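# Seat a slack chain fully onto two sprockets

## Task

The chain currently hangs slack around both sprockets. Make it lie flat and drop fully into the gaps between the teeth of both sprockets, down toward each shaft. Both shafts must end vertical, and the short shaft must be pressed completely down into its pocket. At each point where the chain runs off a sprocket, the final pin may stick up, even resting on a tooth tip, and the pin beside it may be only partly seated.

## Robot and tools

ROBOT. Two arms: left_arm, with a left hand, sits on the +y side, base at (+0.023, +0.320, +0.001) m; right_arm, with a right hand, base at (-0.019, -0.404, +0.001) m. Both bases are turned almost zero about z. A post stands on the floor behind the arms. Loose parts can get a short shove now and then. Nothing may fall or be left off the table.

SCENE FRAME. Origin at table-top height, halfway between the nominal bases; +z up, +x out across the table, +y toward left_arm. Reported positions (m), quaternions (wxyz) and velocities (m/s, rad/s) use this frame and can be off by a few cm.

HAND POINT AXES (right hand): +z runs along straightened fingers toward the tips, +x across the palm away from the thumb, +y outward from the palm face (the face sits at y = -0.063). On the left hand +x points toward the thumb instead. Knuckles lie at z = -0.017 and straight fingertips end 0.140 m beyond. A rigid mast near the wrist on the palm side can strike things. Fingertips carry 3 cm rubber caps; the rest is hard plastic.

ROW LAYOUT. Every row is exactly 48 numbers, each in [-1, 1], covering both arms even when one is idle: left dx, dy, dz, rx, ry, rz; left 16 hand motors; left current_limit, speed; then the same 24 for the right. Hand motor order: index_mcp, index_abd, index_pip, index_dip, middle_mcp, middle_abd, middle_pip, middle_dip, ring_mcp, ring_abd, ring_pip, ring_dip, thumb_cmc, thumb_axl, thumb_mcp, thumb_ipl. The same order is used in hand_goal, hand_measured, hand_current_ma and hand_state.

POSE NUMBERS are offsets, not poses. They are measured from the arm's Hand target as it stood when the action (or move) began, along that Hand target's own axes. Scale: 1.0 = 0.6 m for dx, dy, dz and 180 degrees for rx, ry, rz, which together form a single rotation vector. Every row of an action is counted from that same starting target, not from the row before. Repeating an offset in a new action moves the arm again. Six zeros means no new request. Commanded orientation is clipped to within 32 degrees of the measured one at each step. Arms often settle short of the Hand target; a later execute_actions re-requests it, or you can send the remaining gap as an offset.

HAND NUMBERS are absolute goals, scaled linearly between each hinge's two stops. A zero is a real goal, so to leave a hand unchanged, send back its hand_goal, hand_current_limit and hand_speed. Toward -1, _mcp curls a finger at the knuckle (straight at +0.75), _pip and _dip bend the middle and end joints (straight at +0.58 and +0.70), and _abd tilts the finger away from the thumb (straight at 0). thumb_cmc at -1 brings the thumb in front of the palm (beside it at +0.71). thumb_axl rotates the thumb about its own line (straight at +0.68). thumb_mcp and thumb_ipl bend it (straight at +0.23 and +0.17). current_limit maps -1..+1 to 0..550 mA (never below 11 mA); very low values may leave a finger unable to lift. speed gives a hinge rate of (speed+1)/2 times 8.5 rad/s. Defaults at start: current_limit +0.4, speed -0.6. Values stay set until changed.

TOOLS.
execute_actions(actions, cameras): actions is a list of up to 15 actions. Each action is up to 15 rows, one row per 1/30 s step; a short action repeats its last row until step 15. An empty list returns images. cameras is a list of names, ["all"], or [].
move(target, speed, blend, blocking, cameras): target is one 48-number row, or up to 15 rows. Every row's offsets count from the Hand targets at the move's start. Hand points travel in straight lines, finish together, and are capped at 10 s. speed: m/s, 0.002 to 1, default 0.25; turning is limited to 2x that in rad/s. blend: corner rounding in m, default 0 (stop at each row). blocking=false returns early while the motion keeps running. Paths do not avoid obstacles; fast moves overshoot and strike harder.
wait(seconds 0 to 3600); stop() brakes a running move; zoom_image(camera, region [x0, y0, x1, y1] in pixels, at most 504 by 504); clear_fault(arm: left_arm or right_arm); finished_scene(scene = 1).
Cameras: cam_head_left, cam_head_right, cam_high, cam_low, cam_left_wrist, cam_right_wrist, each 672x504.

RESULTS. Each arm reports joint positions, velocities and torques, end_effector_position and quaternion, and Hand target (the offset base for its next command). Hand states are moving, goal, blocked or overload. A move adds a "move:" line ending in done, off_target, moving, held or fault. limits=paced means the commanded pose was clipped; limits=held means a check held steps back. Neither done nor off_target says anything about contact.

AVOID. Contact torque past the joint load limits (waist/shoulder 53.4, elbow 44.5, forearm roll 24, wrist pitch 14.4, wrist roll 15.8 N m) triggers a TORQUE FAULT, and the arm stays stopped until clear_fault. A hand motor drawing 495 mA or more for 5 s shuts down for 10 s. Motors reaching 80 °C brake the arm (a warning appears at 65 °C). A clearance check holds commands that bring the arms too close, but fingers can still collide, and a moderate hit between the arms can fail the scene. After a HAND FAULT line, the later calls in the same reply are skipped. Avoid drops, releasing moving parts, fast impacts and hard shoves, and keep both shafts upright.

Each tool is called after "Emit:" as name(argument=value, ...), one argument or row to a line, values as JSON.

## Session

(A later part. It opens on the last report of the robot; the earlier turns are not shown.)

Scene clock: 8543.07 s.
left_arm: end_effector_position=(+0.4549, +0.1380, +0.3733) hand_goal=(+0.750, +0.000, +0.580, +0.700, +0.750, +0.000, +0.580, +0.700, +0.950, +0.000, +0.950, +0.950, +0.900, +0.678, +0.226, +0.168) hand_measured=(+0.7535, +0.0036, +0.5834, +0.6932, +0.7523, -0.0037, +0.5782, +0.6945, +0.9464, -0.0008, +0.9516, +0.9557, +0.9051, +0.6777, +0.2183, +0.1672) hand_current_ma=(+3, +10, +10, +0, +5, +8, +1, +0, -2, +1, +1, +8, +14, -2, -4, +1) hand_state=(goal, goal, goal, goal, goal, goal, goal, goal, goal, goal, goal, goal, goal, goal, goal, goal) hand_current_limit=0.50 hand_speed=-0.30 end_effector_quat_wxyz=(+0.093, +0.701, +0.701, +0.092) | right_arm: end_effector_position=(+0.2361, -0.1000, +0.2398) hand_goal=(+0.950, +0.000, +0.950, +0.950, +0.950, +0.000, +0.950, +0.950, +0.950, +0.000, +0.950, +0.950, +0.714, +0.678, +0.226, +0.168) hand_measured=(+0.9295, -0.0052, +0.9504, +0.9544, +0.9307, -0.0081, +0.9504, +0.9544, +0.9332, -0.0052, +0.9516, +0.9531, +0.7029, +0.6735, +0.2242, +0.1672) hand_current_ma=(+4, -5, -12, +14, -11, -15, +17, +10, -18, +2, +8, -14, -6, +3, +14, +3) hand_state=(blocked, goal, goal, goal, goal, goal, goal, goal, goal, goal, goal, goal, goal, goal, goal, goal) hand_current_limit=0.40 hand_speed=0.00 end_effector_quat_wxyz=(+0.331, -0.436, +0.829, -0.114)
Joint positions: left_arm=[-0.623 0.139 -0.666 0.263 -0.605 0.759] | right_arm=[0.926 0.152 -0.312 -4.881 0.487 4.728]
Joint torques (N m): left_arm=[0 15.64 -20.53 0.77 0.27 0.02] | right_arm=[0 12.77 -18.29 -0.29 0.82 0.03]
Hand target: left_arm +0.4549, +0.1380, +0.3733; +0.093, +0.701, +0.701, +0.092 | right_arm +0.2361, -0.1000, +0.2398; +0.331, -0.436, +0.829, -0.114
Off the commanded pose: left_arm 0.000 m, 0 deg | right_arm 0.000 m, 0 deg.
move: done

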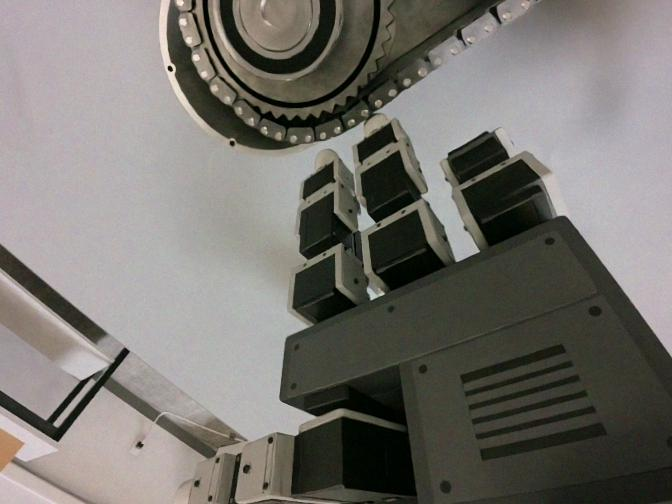

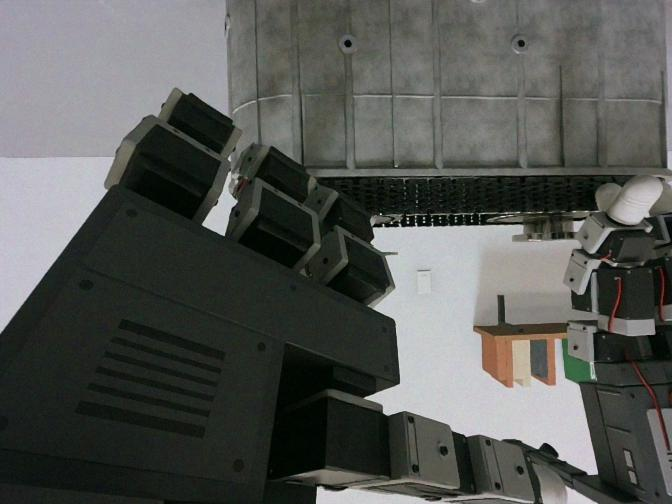

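Emit:
move(
  target=[
    [0,0,0,0,0,0,0.65,0,0.58,0.7,0.75,0,0.58,0.7,0.95,0,0.95,0.95,0.9,0.678,0.226,0.168,0.5,-0.6,0,0,0,0,0,0,0.95,0,0.95,0.95,0.95,0,0.95,0.95,0.95,0,0.95,0.95,0.714,0.678,0.226,0.168,0.4,0],
    [0,0.0129,0.0035,0,0,0,0.65,0,0.58,0.7,0.75,0,0.58,0.7,0.95,0,0.95,0.95,0.9,0.678,0.226,0.168,0.5,-0.6,0,0,0,0,0,0,0.95,0,0.95,0.95,0.95,0,0.95,0.95,0.95,0,0.95,0.95,0.714,0.678,0.226,0.168,0.4,0],
  ],
  speed=0.03,
  cameras=["cam_left_wrist"],
)

Emit:
zoom_image(
  camera="cam_left_wrist",
  region=[200, 0, 440, 180],
)

Scene clock: 8555.83 s.
left_arm: end_effector_position=(+0.4629, +0.1380, +0.3733) hand_goal=(+0.650, +0.000, +0.580, +0.700, +0.750, +0.000, +0.580, +0.700, +0.950, +0.000, +0.950, +0.950, +0.900, +0.678, +0.226, +0.168) hand_measured=(+0.6944, +0.0124, +0.6065, +0.7098, +0.7631, -0.0037, +0.5859, +0.6996, +0.9452, -0.0008, +0.9516, +0.9557, +0.9051, +0.6756, +0.2193, +0.1672) hand_current_ma=(+64, +15, +36, +11, +20, +8, +2, +3, -3, +0, -1, +10, +15, -1, -6, +2) hand_state=(blocked, goal, blocked, goal, goal, goal, goal, goal, goal, goal, goal, goal, goal, goal, goal, goal) hand_current_limit=0.50 hand_speed=-0.60 end_effector_quat_wxyz=(+0.093, +0.701, +0.701, +0.092) | right_arm: end_effector_position=(+0.2361, -0.1000, +0.2398) hand_goal=(+0.950, +0.000, +0.950, +0.950, +0.950, +0.000, +0.950, +0.950, +0.950, +0.000, +0.950, +0.950, +0.714, +0.678, +0.226, +0.168) hand_measured=(+0.9295, -0.0052, +0.9516, +0.9544, +0.9307, -0.0081, +0.9504, +0.9531, +0.9344, -0.0052, +0.9504, +0.9531, +0.7016, +0.6735, +0.2232, +0.1672) hand_current_ma=(+0, -9, -23, +2, -24, -10, +11, +8, -15, +7, -4, -1, -14, -5, +11, -6) hand_state=(blocked, goal, goal, goal, goal, goal, goal, goal, goal, goal, goal, goal, goal, goal, goal, goal) hand_current_limit=0.40 hand_speed=0.00 end_effector_quat_wxyz=(+0.331, -0.436, +0.829, -0.114)
Joint positions: left_arm=[-0.61 0.121 -0.682 0.26 -0.6 0.773] | right_arm=[0.926 0.152 -0.312 -4.881 0.487 4.728]
Joint torques (N m): left_arm=[0 16.28 -20.52 0.77 0.28 0.02] | right_arm=[0 12.77 -18.29 -0.29 0.82 0.03]
Hand target: left_arm +0.4629, +0.1380, +0.3733; +0.093, +0.701, +0.701, +0.092 | right_arm +0.2361, -0.1000, +0.2398; +0.331, -0.436, +0.829, -0.114
Off the commanded pose: left_arm 0.000 m, 0 deg | right_arm 0.000 m, 0 deg.
move: done

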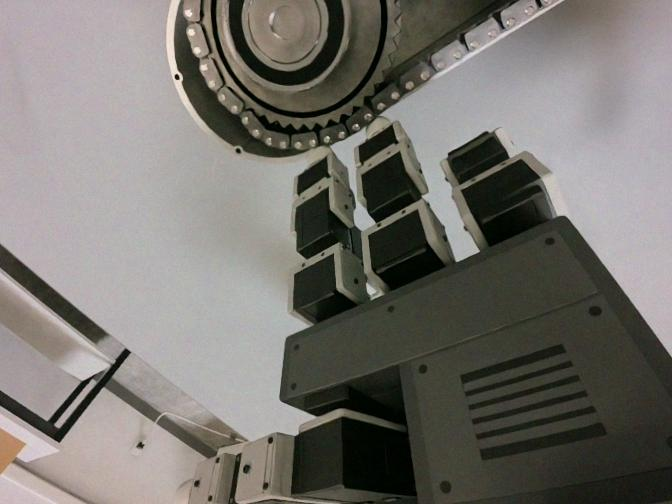

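Scaled by 2.100.

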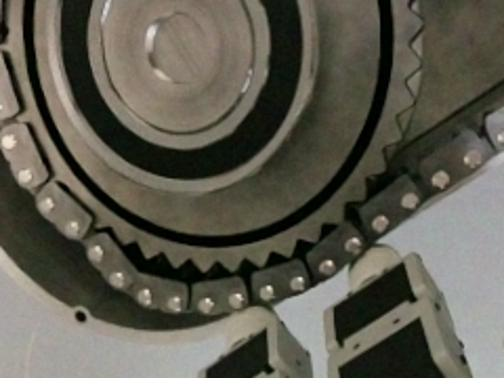

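Emit:
move(
  target=[
    [0,0,0,0,0,0,0.58,0,0.54,0.66,0.65,0,0.53,0.66,0.95,0,0.95,0.95,0.9,0.678,0.226,0.168,0.5,-0.7,0,0,0,0,0,0,0.95,0,0.95,0.95,0.95,0,0.95,0.95,0.95,0,0.95,0.95,0.714,0.678,0.226,0.168,0.4,0],
    [0,0.0022,-0.0081,0,0,0,0.58,0,0.54,0.66,0.65,0,0.53,0.66,0.95,0,0.95,0.95,0.9,0.678,0.226,0.168,0.5,-0.7,0,0,0,0,0,0,0.95,0,0.95,0.95,0.95,0,0.95,0.95,0.95,0,0.95,0.95,0.714,0.678,0.226,0.168,0.4,0],
  ],
  speed=0.02,
  cameras=["cam_left_wrist","cam_right_wrist"],
)

Emit:
zoom_image(
  camera="cam_left_wrist",
  region=[200, 0, 440, 180],
)

Emit:
zoom_image(
  camera="cam_right_wrist",
  region=[470, 160, 672, 280],
)

Scene clock: 8568.97 s.
left_arm: end_effector_position=(+0.4629, +0.1380, +0.3783) hand_goal=(+0.580, +0.000, +0.540, +0.660, +0.650, +0.000, +0.530, +0.660, +0.950, +0.000, +0.950, +0.950, +0.900, +0.678, +0.226, +0.168) hand_measured=(+0.6944, +0.0183, +0.6065, +0.7034, +0.7643, -0.0052, +0.5834, +0.6894, +0.9464, -0.0008, +0.9516, +0.9570, +0.9051, +0.6777, +0.2193, +0.1672) hand_current_ma=(+210, +24, +110, +59, +214, +4, +77, +39, -2, +2, +2, +11, +11, +0, -4, -2) hand_state=(blocked, goal, blocked, blocked, blocked, goal, blocked, blocked, goal, goal, goal, goal, goal, goal, goal, goal) hand_current_limit=0.50 hand_speed=-0.70 end_effector_quat_wxyz=(+0.093, +0.701, +0.701, +0.092) | right_arm: end_effector_position=(+0.2361, -0.1000, +0.2398) hand_goal=(+0.950, +0.000, +0.950, +0.950, +0.950, +0.000, +0.950, +0.950, +0.950, +0.000, +0.950, +0.950, +0.714, +0.678, +0.226, +0.168) hand_measured=(+0.9295, -0.0037, +0.9504, +0.9544, +0.9319, -0.0081, +0.9516, +0.9519, +0.9344, -0.0037, +0.9504, +0.9531, +0.7016, +0.6725, +0.2232, +0.1672) hand_current_ma=(-10, -1, +7, -3, -16, -7, +0, +1, -6, +0, +7, -8, -9, -2, +9, -5) hand_state=(blocked, goal, goal, goal, goal, goal, goal, goal, goal, goal, goal, goal, goal, goal, goal, goal) hand_current_limit=0.40 hand_speed=0.00 end_effector_quat_wxyz=(+0.331, -0.436, +0.829, -0.114)
Joint positions: left_arm=[-0.61 0.127 -0.689 0.255 -0.613 0.779] | right_arm=[0.926 0.152 -0.312 -4.881 0.487 4.728]
Joint torques (N m): left_arm=[0 33.89 -27.15 0.78 0.28 0.02] | right_arm=[0 12.77 -18.29 -0.29 0.82 0.03]
Hand target: left_arm +0.4629, +0.1380, +0.3784; +0.093, +0.701, +0.701, +0.092 | right_arm +0.2361, -0.1000, +0.2398; +0.331, -0.436, +0.829, -0.114
Off the commanded pose: left_arm 0.000 m, 0 deg | right_arm 0.000 m, 0 deg.
move: done

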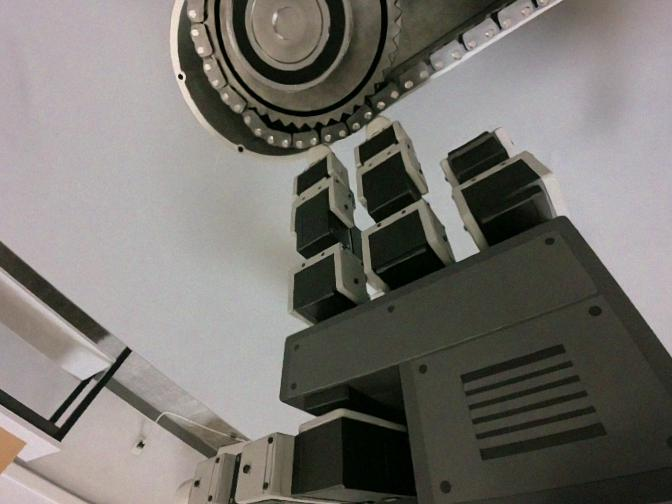

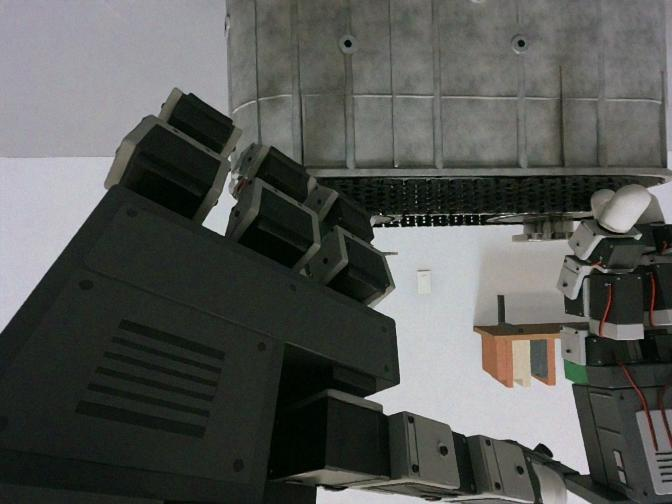

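Scaled by 2.100.

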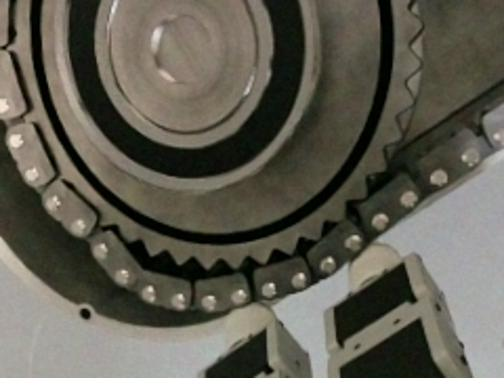

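Scaled by 2.495.

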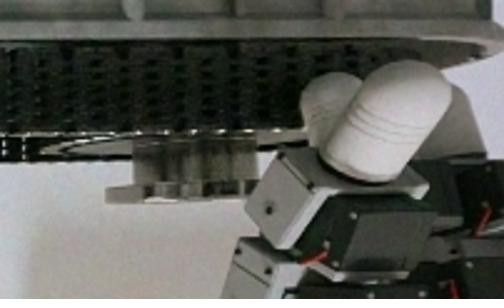

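Emit:
move(
  target=[
    [0,0,0,0,0,0,0.75,0,0.58,0.70,0.77,0,0.6,0.7,0.95,0,0.95,0.95,0.9,0.678,0.226,0.168,0.5,-0.3,0,0,0,0,0,0,0.95,0,0.95,0.95,0.95,0,0.95,0.95,0.95,0,0.95,0.95,0.714,0.678,0.226,0.168,0.4,0],
    [0,-0.0322,-0.0087,0,0,0,0.75,0,0.58,0.70,0.75,0,0.58,0.7,0.95,0,0.95,0.95,0.9,0.678,0.226,0.168,0.5,-0.3,0,0,0,0,0,0,0.95,0,0.95,0.95,0.95,0,0.95,0.95,0.95,0,0.95,0.95,0.714,0.678,0.226,0.168,0.4,0],
    [0,0.0068,-0.1536,0,0,0,0.75,0,0.58,0.70,0.75,0,0.58,0.7,0.95,0,0.95,0.95,0.9,0.678,0.226,0.168,0.5,-0.3,0,0,0,0,0,0,0.95,0,0.95,0.95,0.95,0,0.95,0.95,0.95,0,0.95,0.95,0.714,0.678,0.226,0.168,0.4,0],
  ],
  speed=[0.03,0.05,0.12],
  cameras=["cam_left_wrist"],
)

Emit:
zoom_image(
  camera="cam_left_wrist",
  region=[180, 0, 440, 160],
)

Scene clock: 8611.33 s.
left_arm: end_effector_position=(+0.4430, +0.1380, +0.4684) hand_goal=(+0.750, +0.000, +0.580, +0.700, +0.750, +0.000, +0.580, +0.700, +0.950, +0.000, +0.950, +0.950, +0.900, +0.678, +0.226, +0.168) hand_measured=(+0.7571, +0.0095, +0.5872, +0.7073, +0.7571, -0.0037, +0.5847, +0.7073, +0.9452, +0.0007, +0.9516, +0.9557, +0.9051, +0.6777, +0.2183, +0.1681) hand_current_ma=(+6, +11, +12, +11, +18, +8, +6, +10, -4, -1, +1, +11, +17, -2, -6, -1) hand_state=(goal, goal, goal, goal, goal, goal, goal, goal, goal, goal, goal, goal, goal, goal, goal, goal) hand_current_limit=0.50 hand_speed=-0.30 end_effector_quat_wxyz=(+0.093, +0.701, +0.701, +0.092) | right_arm: end_effector_position=(+0.2361, -0.1000, +0.2398) hand_goal=(+0.950, +0.000, +0.950, +0.950, +0.950, +0.000, +0.950, +0.950, +0.950, +0.000, +0.950, +0.950, +0.714, +0.678, +0.226, +0.168) hand_measured=(+0.9283, -0.0052, +0.9516, +0.9544, +0.9319, -0.0081, +0.9504, +0.9544, +0.9344, -0.0052, +0.9504, +0.9531, +0.7029, +0.6735, +0.2242, +0.1662) hand_current_ma=(-11, -4, -3, +12, +2, -16, +14, +4, -19, +11, +2, -7, -3, -6, -3, +13) hand_state=(blocked, goal, goal, goal, goal, goal, goal, goal, goal, goal, goal, goal, goal, goal, goal, goal) hand_current_limit=0.40 hand_speed=0.00 end_effector_quat_wxyz=(+0.331, -0.436, +0.829, -0.114)
Joint positions: left_arm=[-0.642 0.25 -0.796 0.205 -0.843 0.82] | right_arm=[0.926 0.152 -0.312 -4.881 0.487 4.728]
Joint torques (N m): left_arm=[0 12.59 -21.41 0.95 0.3 0.02] | right_arm=[0 12.77 -18.29 -0.29 0.82 0.03]
Hand target: left_arm +0.4430, +0.1380, +0.4684; +0.093, +0.701, +0.701, +0.092 | right_arm +0.2361, -0.1000, +0.2398; +0.331, -0.436, +0.829, -0.114
Off the commanded pose: left_arm 0.000 m, 0 deg | right_arm 0.000 m, 0 deg.
move: done

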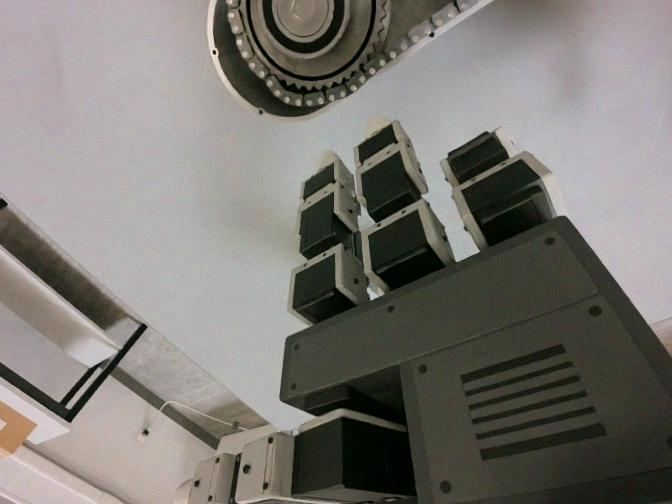

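Scaled by 1.938.

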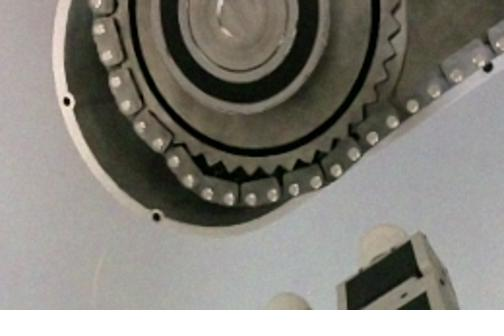

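Emit:
move(
  target=[
    [-0.0367,0.203,0.1375,0.0833,0,0,0.75,0,0.58,0.70,0.75,0,0.58,0.7,0.95,0,0.95,0.95,0.9,0.678,0.226,0.168,0.6,-0.3,0,0,0,0,0,0,0.95,0,0.95,0.95,0.95,0,0.95,0.95,0.95,0,0.95,0.95,0.714,0.678,0.226,0.168,0.4,0],
  ],
  speed=0.12,
  cameras=["cam_left_wrist","cam_right_wrist","cam_head_left"],
)

Emit:
zoom_image(
  camera="cam_head_left",
  region=[180, 150, 360, 310],
)

Emit:
zoom_image(
  camera="cam_right_wrist",
  region=[430, 160, 672, 300],
)

Scene clock: 8623.93 s.
left_arm: end_effector_position=(+0.5820, +0.1160, +0.4203) hand_goal=(+0.750, +0.000, +0.580, +0.700, +0.750, +0.000, +0.580, +0.700, +0.950, +0.000, +0.950, +0.950, +0.900, +0.678, +0.226, +0.168) hand_measured=(+0.7474, +0.0080, +0.5770, +0.7060, +0.7486, -0.0037, +0.5821, +0.7047, +0.9452, -0.0008, +0.9504, +0.9570, +0.8975, +0.6777, +0.2193, +0.1681) hand_current_ma=(+0, +12, +7, +11, +8, +13, +5, +11, -4, +5, +1, +10, +5, -4, -6, -1) hand_state=(goal, goal, goal, goal, goal, goal, goal, goal, goal, goal, goal, goal, goal, goal, goal, goal) hand_current_limit=0.60 hand_speed=-0.30 end_effector_quat_wxyz=(+0.000, +0.707, +0.707, +0.000) | right_arm: end_effector_position=(+0.2361, -0.1000, +0.2398) hand_goal=(+0.950, +0.000, +0.950, +0.950, +0.950, +0.000, +0.950, +0.950, +0.950, +0.000, +0.950, +0.950, +0.714, +0.678, +0.226, +0.168) hand_measured=(+0.9295, -0.0052, +0.9504, +0.9544, +0.9319, -0.0081, +0.9504, +0.9531, +0.9344, -0.0037, +0.9516, +0.9531, +0.7016, +0.6735, +0.2232, +0.1672) hand_current_ma=(-9, -4, -3, +7, -13, -7, +1, -1, -16, -3, -3, -10, +0, +4, -11, +1) hand_state=(blocked, goal, goal, goal, goal, goal, goal, goal, goal, goal, goal, goal, goal, goal, goal, goal) hand_current_limit=0.40 hand_speed=0.00 end_effector_quat_wxyz=(+0.331, -0.436, +0.829, -0.114)
Joint positions: left_arm=[-0.459 -0.222 -1.22 -0.001 -0.998 1.125] | right_arm=[0.926 0.152 -0.312 -4.881 0.487 4.728]
Joint torques (N m): left_arm=[0 28.97 -20.89 0.72 -5.54 0] | right_arm=[0 12.77 -18.29 -0.29 0.82 0.03]
Hand target: left_arm +0.5820, +0.1160, +0.4203; +0.000, +0.707, +0.707, +0.000 | right_arm +0.2361, -0.1000, +0.2398; +0.331, -0.436, +0.829, -0.114
Off the commanded pose: left_arm 0.000 m, 0 deg | right_arm 0.000 m, 0 deg.
move: done
Images, in order (width x height): cam_head_left 672x504, cam_left_wrist 672x504, cam_right_wrist 672x504.

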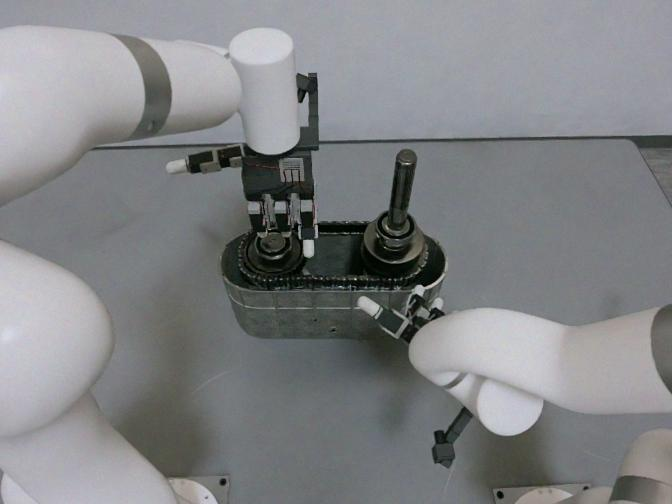

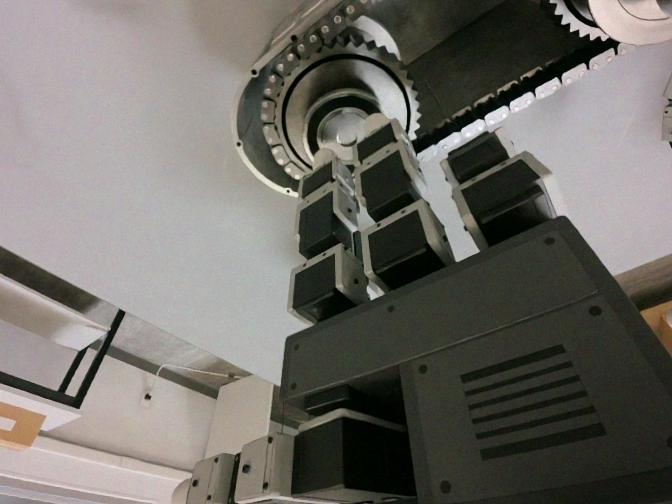

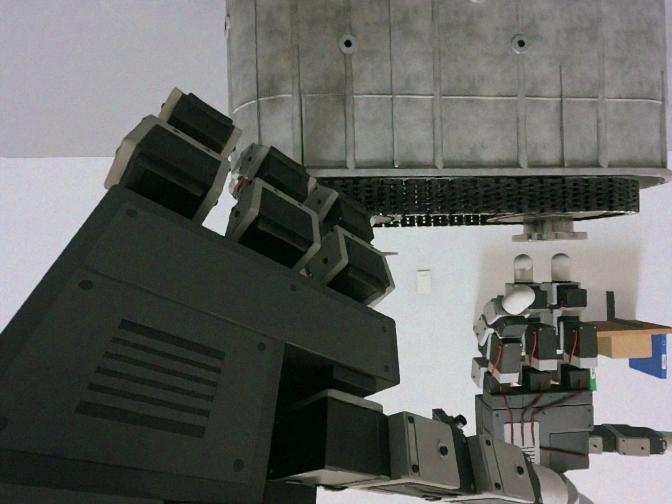

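Scaled by 2.800.

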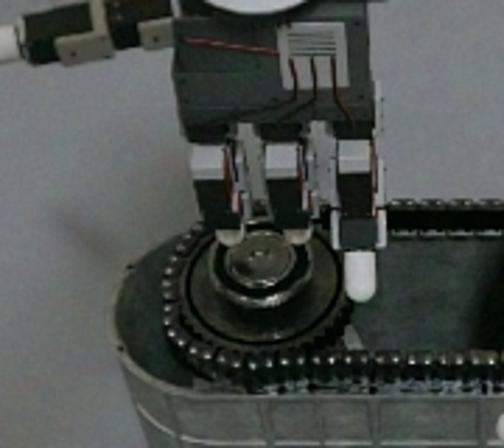

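Scaled by 2.083.

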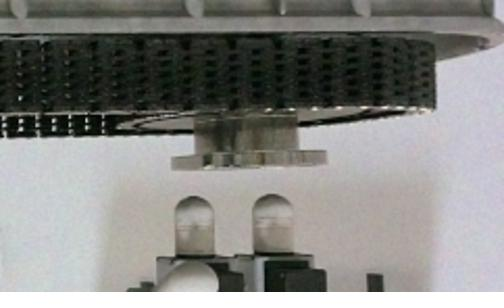

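Emit:
move(
  target=[
    [0.0083,0,0.0167,0,0,0,0.75,0,0.58,0.70,0.75,0,0.58,0.7,0.95,0,0.95,0.95,0.9,0.678,0.226,0.168,0.7,-0.3,0,0,0,0,0,0,0.95,0,0.95,0.95,0.95,0,0.95,0.95,0.95,0,0.95,0.95,0.714,0.678,0.226,0.168,0.4,0],
  ],
  speed=0.04,
  cameras=["cam_left_wrist","cam_right_wrist"],
)

Emit:
zoom_image(
  camera="cam_left_wrist",
  region=[220, 20, 460, 200],
)

Emit:
zoom_image(
  camera="cam_right_wrist",
  region=[470, 170, 672, 300],
)

Scene clock: 8639.47 s.
left_arm: end_effector_position=(+0.5820, +0.1210, +0.4103) hand_goal=(+0.750, +0.000, +0.580, +0.700, +0.750, +0.000, +0.580, +0.700, +0.950, +0.000, +0.950, +0.950, +0.900, +0.678, +0.226, +0.168) hand_measured=(+0.7462, +0.0080, +0.5757, +0.7073, +0.7486, -0.0037, +0.5808, +0.7060, +0.9452, -0.0008, +0.9516, +0.9557, +0.8963, +0.6777, +0.2193, +0.1681) hand_current_ma=(-2, +12, +9, +13, +5, +12, +1, +9, +3, -5, +2, +10, +8, -1, -9, -1) hand_state=(goal, goal, goal, goal, goal, goal, goal, goal, goal, goal, goal, goal, goal, goal, goal, goal) hand_current_limit=0.70 hand_speed=-0.30 end_effector_quat_wxyz=(+0.000, +0.707, +0.707, +0.000) | right_arm: end_effector_position=(+0.2361, -0.1000, +0.2398) hand_goal=(+0.950, +0.000, +0.950, +0.950, +0.950, +0.000, +0.950, +0.950, +0.950, +0.000, +0.950, +0.950, +0.714, +0.678, +0.226, +0.168) hand_measured=(+0.9295, -0.0052, +0.9516, +0.9544, +0.9319, -0.0081, +0.9504, +0.9531, +0.9344, -0.0052, +0.9504, +0.9531, +0.7016, +0.6725, +0.2222, +0.1672) hand_current_ma=(-1, +2, +4, -4, -11, -11, +2, +1, -18, +0, -5, -9, -7, -19, +19, +4) hand_state=(blocked, goal, goal, goal, goal, goal, goal, goal, goal, goal, goal, goal, goal, goal, goal, goal) hand_current_limit=0.40 hand_speed=0.00 end_effector_quat_wxyz=(+0.331, -0.436, +0.829, -0.114)
Joint positions: left_arm=[-0.45 -0.223 -1.199 -0.001 -0.975 1.134] | right_arm=[0.926 0.152 -0.312 -4.881 0.487 4.728]
Joint torques (N m): left_arm=[0 28.95 -20.83 0.71 5.09 0] | right_arm=[0 12.77 -18.29 -0.29 0.82 0.03]
Hand target: left_arm +0.5820, +0.1210, +0.4103; +0.000, +0.707, +0.707, +0.000 | right_arm +0.2361, -0.1000, +0.2398; +0.331, -0.436, +0.829, -0.114
Off the commanded pose: left_arm 0.000 m, 0 deg | right_arm 0.000 m, 0 deg.
move: done

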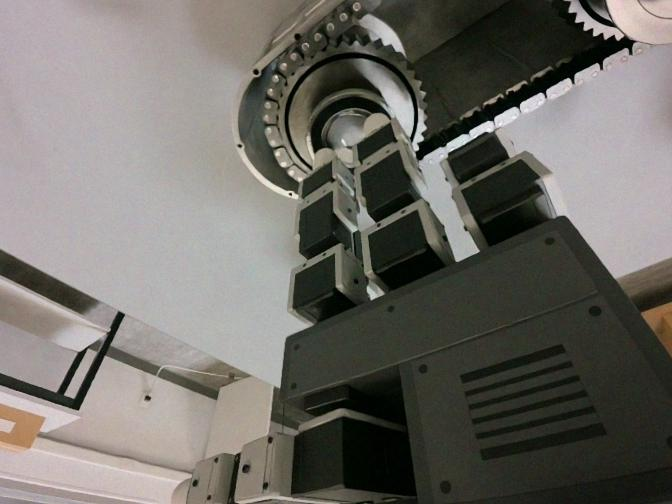

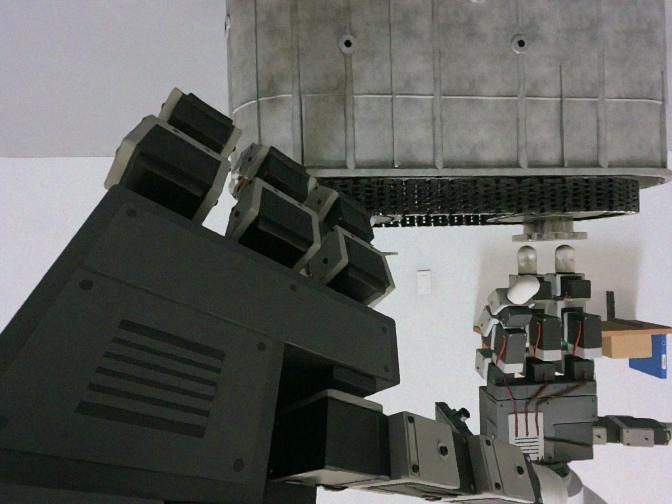

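Scaled by 2.100.

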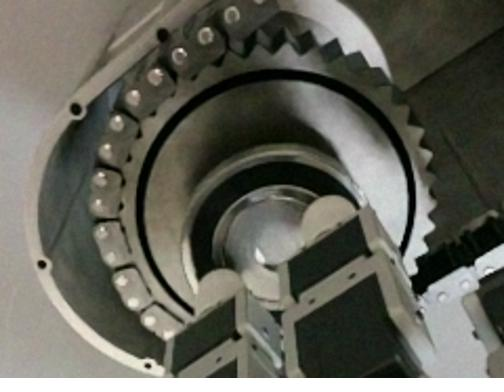

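Scaled by 2.495.

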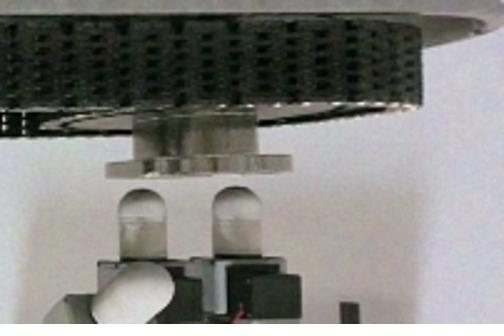

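Emit:
move(
  target=[
    [0.005,0,0.010,0,0,0,0.75,0,0.58,0.70,0.75,0,0.58,0.7,0.95,0,0.95,0.95,0.9,0.678,0.226,0.168,0.7,-0.3,0,0,0,0,0,0,0.95,0,0.95,0.95,0.95,0,0.95,0.95,0.95,0,0.95,0.95,0.714,0.678,0.226,0.168,0.4,0],
  ],
  speed=0.02,
)

Emit:
move(
  target=[
    [0,0,0.0033,0,0,0,0.75,0,0.58,0.70,0.75,0,0.58,0.7,0.95,0,0.95,0.95,0.9,0.678,0.226,0.168,0.7,-0.3,0,0,0,0,0,0,0.95,0,0.95,0.95,0.95,0,0.95,0.95,0.95,0,0.95,0.95,0.714,0.678,0.226,0.168,0.4,0],
  ],
  speed=0.02,
  cameras=["cam_left_wrist","cam_right_wrist"],
)

Emit:
zoom_image(
  camera="cam_right_wrist",
  region=[470, 170, 672, 300],
)

Scene clock: 8650.50 s.
left_arm: end_effector_position=(+0.5821, +0.1240, +0.4044) hand_goal=(+0.750, +0.000, +0.580, +0.700, +0.750, +0.000, +0.580, +0.700, +0.950, +0.000, +0.950, +0.950, +0.900, +0.678, +0.226, +0.168) hand_measured=(+0.7474, +0.0021, +0.5808, +0.7073, +0.7474, -0.0081, +0.5847, +0.7060, +0.9452, -0.0008, +0.9516, +0.9557, +0.8963, +0.6777, +0.2183, +0.1672) hand_current_ma=(-1, +11, +6, +9, +6, +6, +3, +11, -1, -1, +0, +8, +7, -4, -3, -3) hand_state=(goal, goal, goal, goal, goal, goal, goal, goal, goal, goal, goal, goal, goal, goal, goal, goal) hand_current_limit=0.70 hand_speed=-0.30 end_effector_quat_wxyz=(+0.000, +0.707, +0.707, +0.000) | right_arm: end_effector_position=(+0.2361, -0.1000, +0.2398) hand_goal=(+0.950, +0.000, +0.950, +0.950, +0.950, +0.000, +0.950, +0.950, +0.950, +0.000, +0.950, +0.950, +0.714, +0.678, +0.226, +0.168) hand_measured=(+0.9295, -0.0052, +0.9504, +0.9544, +0.9319, -0.0081, +0.9504, +0.9544, +0.9344, -0.0037, +0.9516, +0.9531, +0.7016, +0.6725, +0.2232, +0.1672) hand_current_ma=(-9, -27, -4, +0, +0, +6, +8, +4, -22, +7, +12, -6, -18, +4, +0, +6) hand_state=(blocked, goal, goal, goal, goal, goal, goal, goal, goal, goal, goal, goal, goal, goal, goal, goal) hand_current_limit=0.40 hand_speed=0.00 end_effector_quat_wxyz=(+0.331, -0.436, +0.829, -0.114)
Joint positions: left_arm=[-0.445 -0.224 -1.186 -0.001 -0.961 1.139] | right_arm=[0.926 0.152 -0.312 -4.881 0.487 4.728]
Joint torques (N m): left_arm=[0 3.87 -0.67 0.7 -0.01 0] | right_arm=[0 12.77 -18.29 -0.29 0.82 0.03]
Hand target: left_arm +0.5820, +0.1240, +0.4043; +0.000, +0.707, +0.707, +0.000 | right_arm +0.2361, -0.1000, +0.2398; +0.331, -0.436, +0.829, -0.114
Off the commanded pose: left_arm 0.000 m, 0 deg | right_arm 0.000 m, 0 deg.
move: done

Scene clock: 8651.00 s.
left_arm: end_effector_position=(+0.5822, +0.1239, +0.4035) hand_goal=(+0.750, +0.000, +0.580, +0.700, +0.750, +0.000, +0.580, +0.700, +0.950, +0.000, +0.950, +0.950, +0.900, +0.678, +0.226, +0.168) hand_measured=(+0.7450, +0.0051, +0.5872, +0.7060, +0.7498, -0.0066, +0.5872, +0.7060, +0.9452, -0.0008, +0.9516, +0.9557, +0.8963, +0.6767, +0.2193, +0.1681) hand_current_ma=(-1, +7, +14, +11, +9, +4, +8, +12, +0, +2, +3, +10, +4, -3, -5, +1) hand_state=(goal, goal, goal, goal, goal, goal, goal, goal, goal, goal, goal, goal, goal, goal, goal, goal) hand_current_limit=0.70 hand_speed=-0.30 end_effector_quat_wxyz=(+0.001, +0.707, +0.707, +0.000) | right_arm: end_effector_position=(+0.2361, -0.1000, +0.2398) hand_goal=(+0.950, +0.000, +0.950, +0.950, +0.950, +0.000, +0.950, +0.950, +0.950, +0.000, +0.950, +0.950, +0.714, +0.678, +0.226, +0.168) hand_measured=(+0.9295, -0.0052, +0.9516, +0.9544, +0.9319, -0.0081, +0.9516, +0.9544, +0.9332, -0.0066, +0.9504, +0.9531, +0.7016, +0.6735, +0.2232, +0.1662) hand_current_ma=(+3, +6, -9, +10, -22, -10, +8, -13, -1, +10, +7, -6, -6, -4, +12, +3) hand_state=(blocked, goal, goal, goal, goal, goal, goal, goal, goal, goal, goal, goal, goal, goal, goal, goal) hand_current_limit=0.40 hand_speed=0.00 end_effector_quat_wxyz=(+0.331, -0.436, +0.829, -0.114)
Joint positions: left_arm=[-0.445 -0.224 -1.184 -0.001 -0.957 1.139] | right_arm=[0.926 0.152 -0.312 -4.881 0.487 4.728]
Joint torques (N m): left_arm=[0 -10.3 14.23 0.7 0 0] | right_arm=[0 12.77 -18.29 -0.29 0.82 0.03]
Hand target: left_arm +0.5820, +0.1240, +0.4023; +0.000, +0.707, +0.707, +0.000 | right_arm +0.2361, -0.1000, +0.2398; +0.331, -0.436, +0.829, -0.114
Off the commanded pose: left_arm 0.001 m, 0 deg | right_arm 0.000 m, 0 deg.
move: done

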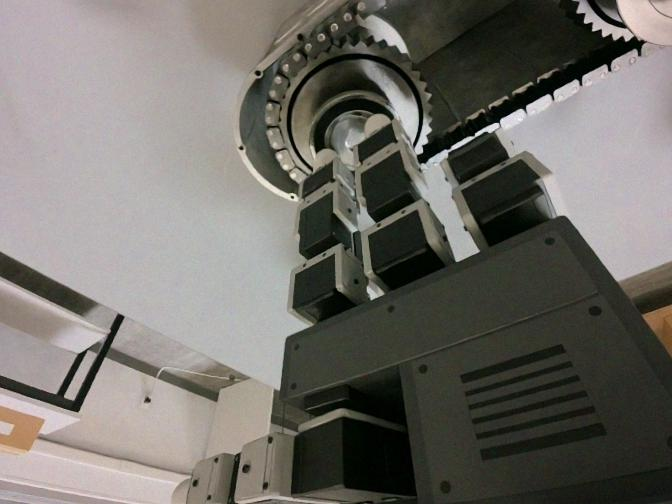

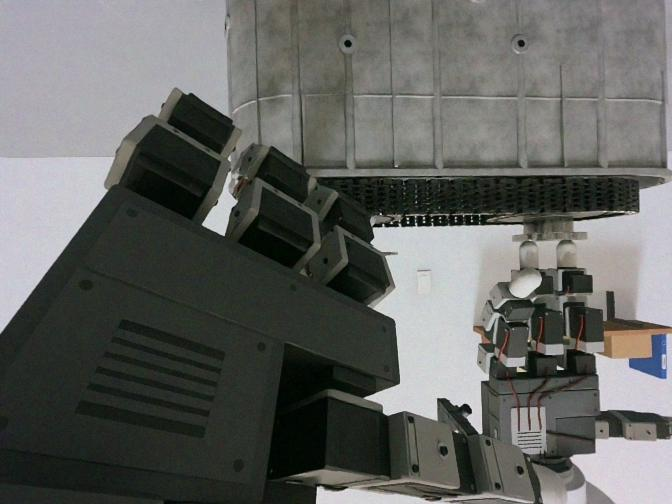

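Scaled by 2.495.

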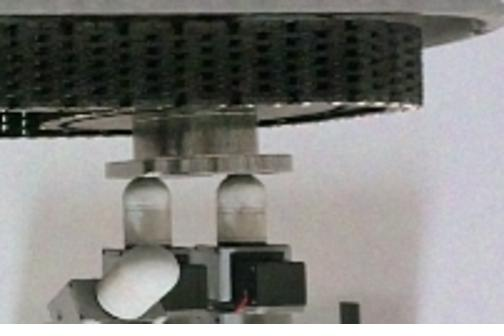

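Emit:
move(
  target=[
    [0.0223,-0.002,-0.001,0,0,-0.0556,0.75,0,0.58,0.70,0.75,0,0.58,0.7,0.95,0,0.95,0.95,0.9,0.678,0.226,0.168,0.7,-0.3,0,0,0,0,0,0,0.95,0,0.95,0.95,0.95,0,0.95,0.95,0.95,0,0.95,0.95,0.714,0.678,0.226,0.168,0.4,0],
  ],
  speed=0.02,
  cameras=["cam_left_wrist","cam_right_wrist"],
)

Emit:
zoom_image(
  camera="cam_left_wrist",
  region=[220, 0, 460, 200],
)

Scene clock: 8666.03 s.
left_arm: end_effector_position=(+0.5808, +0.1374, +0.4038) hand_goal=(+0.750, +0.000, +0.580, +0.700, +0.750, +0.000, +0.580, +0.700, +0.950, +0.000, +0.950, +0.950, +0.900, +0.678, +0.226, +0.168) hand_measured=(+0.7293, +0.0007, +0.5757, +0.6996, +0.7631, -0.0052, +0.5988, +0.7073, +0.9440, -0.0008, +0.9516, +0.9557, +0.8963, +0.6767, +0.2183, +0.1681) hand_current_ma=(-21, +11, -1, +5, +24, +1, +21, +12, +2, -1, -3, +11, +4, -8, -7, +4) hand_state=(blocked, goal, goal, goal, goal, goal, goal, goal, goal, goal, goal, goal, goal, goal, goal, goal) hand_current_limit=0.70 hand_speed=-0.30 end_effector_quat_wxyz=(+0.001, +0.643, +0.766, +0.000) | right_arm: end_effector_position=(+0.2361, -0.1000, +0.2398) hand_goal=(+0.950, +0.000, +0.950, +0.950, +0.950, +0.000, +0.950, +0.950, +0.950, +0.000, +0.950, +0.950, +0.714, +0.678, +0.226, +0.168) hand_measured=(+0.9283, -0.0037, +0.9516, +0.9544, +0.9319, -0.0081, +0.9504, +0.9531, +0.9332, -0.0052, +0.9504, +0.9531, +0.7029, +0.6735, +0.2242, +0.1662) hand_current_ma=(-15, +9, +5, +6, -16, -24, +11, -2, -21, +14, -22, -4, -3, +11, -3, +13) hand_state=(blocked, goal, goal, goal, goal, goal, goal, goal, goal, goal, goal, goal, goal, goal, goal, goal) hand_current_limit=0.40 hand_speed=0.00 end_effector_quat_wxyz=(+0.331, -0.436, +0.829, -0.114)
Joint positions: left_arm=[-0.444 -0.234 -1.196 -0.001 -0.961 0.966] | right_arm=[0.926 0.152 -0.312 -4.881 0.487 4.728]
Joint torques (N m): left_arm=[0 -13.78 -2.02 0.7 -0.01 0] | right_arm=[0 12.77 -18.29 -0.29 0.82 0.03]
Hand target: left_arm +0.5808, +0.1374, +0.4029; +0.000, +0.643, +0.766, +0.000 | right_arm +0.2361, -0.1000, +0.2398; +0.331, -0.436, +0.829, -0.114
Off the commanded pose: left_arm 0.001 m, 0 deg | right_arm 0.000 m, 0 deg.
move: done

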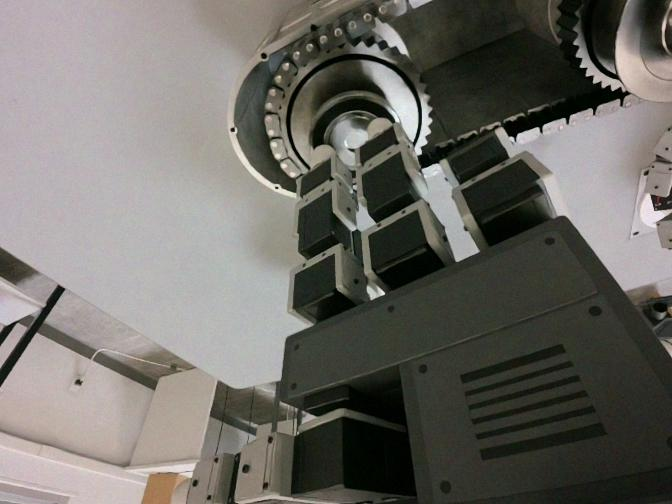

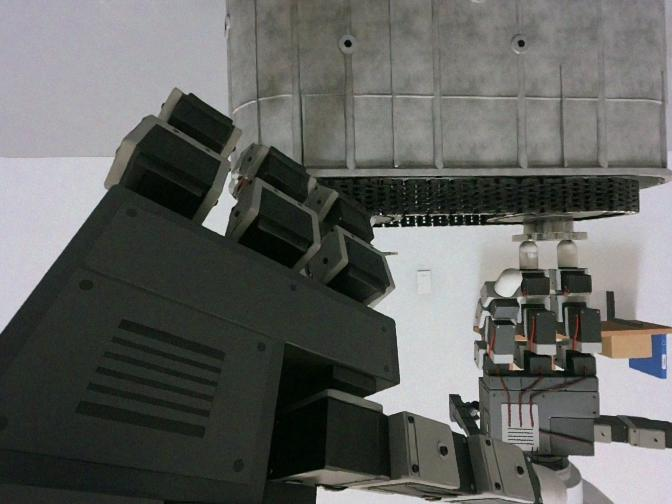

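Scaled by 2.100.

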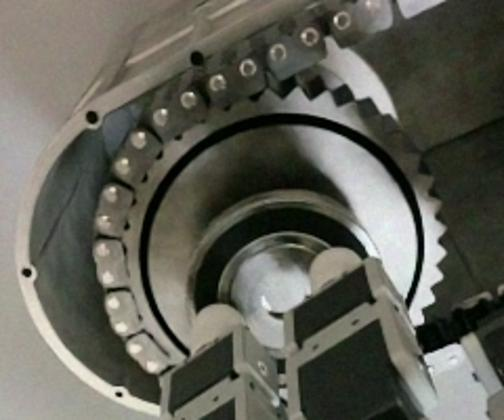

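Emit:
move(
  target=[
    [0.0223,-0.002,-0.0005,0,0,-0.0556,0.75,0,0.58,0.70,0.75,0,0.58,0.7,0.95,0,0.95,0.95,0.9,0.678,0.226,0.168,0.7,-0.3,0,0,0,0,0,0,0.95,0,0.95,0.95,0.95,0,0.95,0.95,0.95,0,0.95,0.95,0.714,0.678,0.226,0.168,0.4,0],
  ],
  speed=0.02,
  cameras=["cam_left_wrist"],
)

Emit:
zoom_image(
  camera="cam_left_wrist",
  region=[220, 0, 460, 200],
)

Scene clock: 8679.53 s.
left_arm: end_effector_position=(+0.5773, +0.1504, +0.4038) hand_goal=(+0.750, +0.000, +0.580, +0.700, +0.750, +0.000, +0.580, +0.700, +0.950, +0.000, +0.950, +0.950, +0.900, +0.678, +0.226, +0.168) hand_measured=(+0.7185, -0.0096, +0.5616, +0.6932, +0.7764, +0.0051, +0.6078, +0.7136, +0.9452, -0.0008, +0.9516, +0.9557, +0.8975, +0.6777, +0.2183, +0.1681) hand_current_ma=(-40, +9, -12, +0, +41, +9, +30, +14, -4, -4, -1, +13, +12, -1, -5, -1) hand_state=(blocked, goal, goal, goal, blocked, goal, blocked, goal, goal, goal, goal, goal, goal, goal, goal, goal) hand_current_limit=0.70 hand_speed=-0.30 end_effector_quat_wxyz=(+0.001, +0.573, +0.819, +0.000) | right_arm: end_effector_position=(+0.2361, -0.1000, +0.2398) hand_goal=(+0.950, +0.000, +0.950, +0.950, +0.950, +0.000, +0.950, +0.950, +0.950, +0.000, +0.950, +0.950, +0.714, +0.678, +0.226, +0.168) hand_measured=(+0.9295, -0.0052, +0.9504, +0.9531, +0.9332, -0.0081, +0.9516, +0.9531, +0.9344, -0.0037, +0.9504, +0.9531, +0.7016, +0.6735, +0.2232, +0.1672) hand_current_ma=(-1, -2, +7, +14, -15, -6, +14, +11, -15, +4, -2, -1, -5, +3, +12, +6) hand_state=(blocked, goal, goal, goal, goal, goal, goal, goal, goal, goal, goal, goal, goal, goal, goal, goal) hand_current_limit=0.40 hand_speed=0.00 end_effector_quat_wxyz=(+0.331, -0.436, +0.829, -0.114)
Joint positions: left_arm=[-0.441 -0.243 -1.208 -0.001 -0.963 0.794] | right_arm=[0.926 0.152 -0.312 -4.881 0.487 4.728]
Joint torques (N m): left_arm=[0 -7.11 -5.72 0.7 -4.96 0] | right_arm=[0 12.77 -18.29 -0.29 0.82 0.03]
Hand target: left_arm +0.5773, +0.1503, +0.4032; +0.000, +0.573, +0.819, +0.000 | right_arm +0.2361, -0.1000, +0.2398; +0.331, -0.436, +0.829, -0.114
Off the commanded pose: left_arm 0.001 m, 0 deg | right_arm 0.000 m, 0 deg.
move: done

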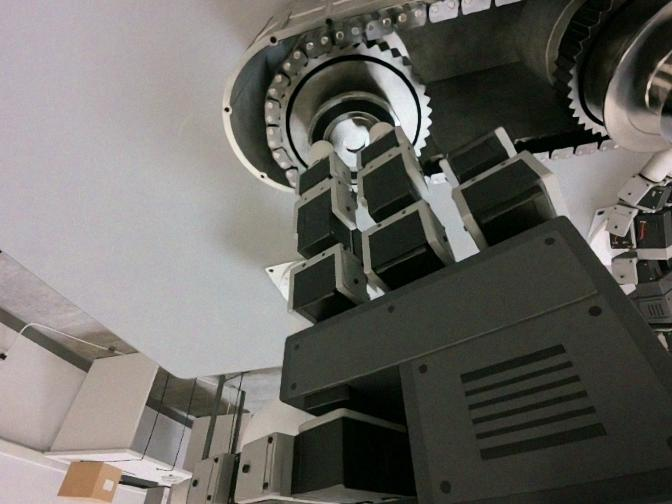

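Scaled by 2.100.

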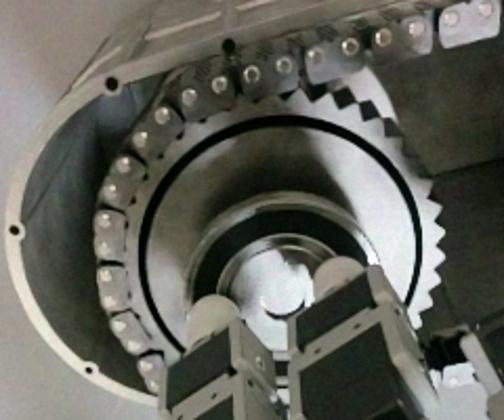

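Emit:
move(
  target=[
    [0.0223,-0.002,-0.0005,0,0,-0.0556,0.75,0,0.58,0.70,0.75,0,0.58,0.7,0.95,0,0.95,0.95,0.9,0.678,0.226,0.168,0.7,-0.3,0,0,0,0,0,0,0.95,0,0.95,0.95,0.95,0,0.95,0.95,0.95,0,0.95,0.95,0.714,0.678,0.226,0.168,0.4,0],
    [0.0439,-0.0078,-0.0005,0,0,-0.1111,0.75,0,0.58,0.70,0.75,0,0.58,0.7,0.95,0,0.95,0.95,0.9,0.678,0.226,0.168,0.7,-0.3,0,0,0,0,0,0,0.95,0,0.95,0.95,0.95,0,0.95,0.95,0.95,0,0.95,0.95,0.714,0.678,0.226,0.168,0.4,0],
  ],
  speed=0.03,
  cameras=["cam_left_wrist","cam_right_wrist"],
)

Emit:
zoom_image(
  camera="cam_left_wrist",
  region=[220, 0, 460, 200],
)

Emit:
zoom_image(
  camera="cam_right_wrist",
  region=[470, 160, 672, 300],
)

Scene clock: 8697.70 s.
left_arm: end_effector_position=(+0.5639, +0.1735, +0.4036) hand_goal=(+0.750, +0.000, +0.580, +0.700, +0.750, +0.000, +0.580, +0.700, +0.950, +0.000, +0.950, +0.950, +0.900, +0.678, +0.226, +0.168) hand_measured=(+0.6956, -0.0447, +0.5385, +0.6792, +0.8053, +0.0388, +0.6232, +0.7213, +0.9452, -0.0008, +0.9516, +0.9570, +0.8975, +0.6777, +0.2193, +0.1681) hand_current_ma=(-78, -26, -46, -16, +87, +34, +57, +26, -4, +0, +6, +10, +7, -1, -7, +2) hand_state=(blocked, blocked, blocked, blocked, blocked, blocked, blocked, blocked, goal, goal, goal, goal, goal, goal, goal, goal) hand_current_limit=0.70 hand_speed=-0.30 end_effector_quat_wxyz=(+0.000, +0.422, +0.906, +0.000) | right_arm: end_effector_position=(+0.2361, -0.1000, +0.2398) hand_goal=(+0.950, +0.000, +0.950, +0.950, +0.950, +0.000, +0.950, +0.950, +0.950, +0.000, +0.950, +0.950, +0.714, +0.678, +0.226, +0.168) hand_measured=(+0.9295, -0.0066, +0.9504, +0.9544, +0.9319, -0.0081, +0.9504, +0.9531, +0.9344, -0.0052, +0.9516, +0.9531, +0.7029, +0.6735, +0.2242, +0.1672) hand_current_ma=(-13, -18, +7, +2, +5, -13, +5, +4, -31, +1, +4, +2, -12, -11, +10, +14) hand_state=(blocked, goal, goal, goal, goal, goal, goal, goal, goal, goal, goal, goal, goal, goal, goal, goal) hand_current_limit=0.40 hand_speed=0.00 end_effector_quat_wxyz=(+0.331, -0.436, +0.829, -0.114)
Joint positions: left_arm=[-0.432 -0.261 -1.229 -0.001 -0.968 0.453] | right_arm=[0.926 0.152 -0.312 -4.881 0.487 4.728]
Joint torques (N m): left_arm=[0 1.21 -12.49 0.69 -0.05 0] | right_arm=[0 12.77 -18.29 -0.29 0.82 0.03]
Hand target: left_arm +0.5639, +0.1735, +0.4034; +0.000, +0.422, +0.906, +0.000 | right_arm +0.2361, -0.1000, +0.2398; +0.331, -0.436, +0.829, -0.114
Off the commanded pose: left_arm 0.000 m, 0 deg | right_arm 0.000 m, 0 deg.
move: done

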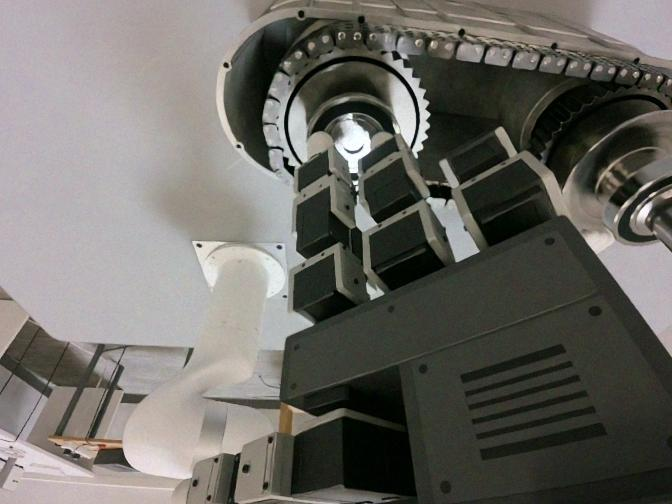

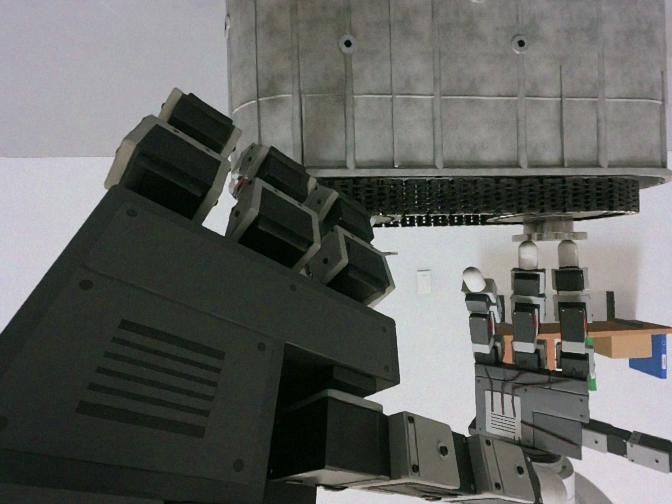

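Scaled by 2.100.

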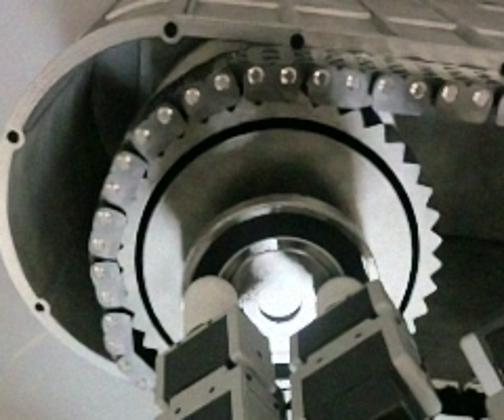

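Scaled by 2.495.

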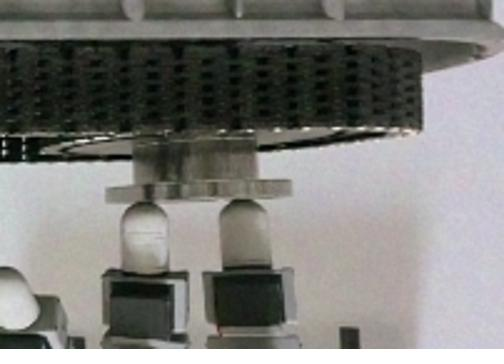

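Emit:
zoom_image(
  camera="cam_left_wrist",
  region=[290, 15, 430, 95],
)

Emit:
zoom_image(
  camera="cam_left_wrist",
  region=[250, 30, 350, 200],
)

Emit:
zoom_image(
  camera="cam_left_wrist",
  region=[500, 30, 672, 180],
)

Scaled by 3.600.

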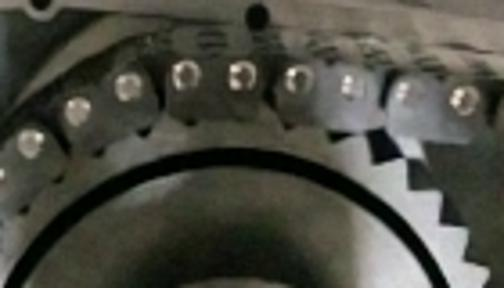

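Scaled by 2.965.

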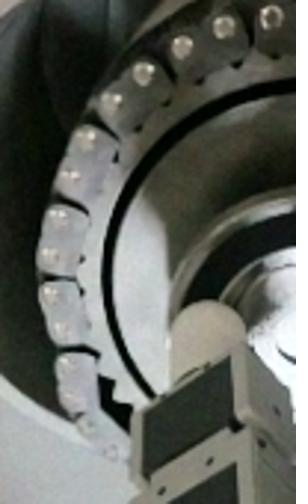

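Scaled by 2.930.

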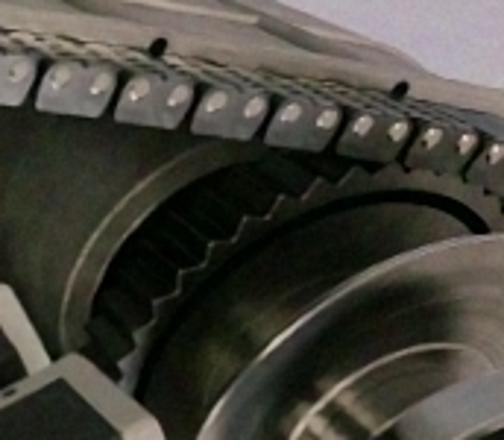

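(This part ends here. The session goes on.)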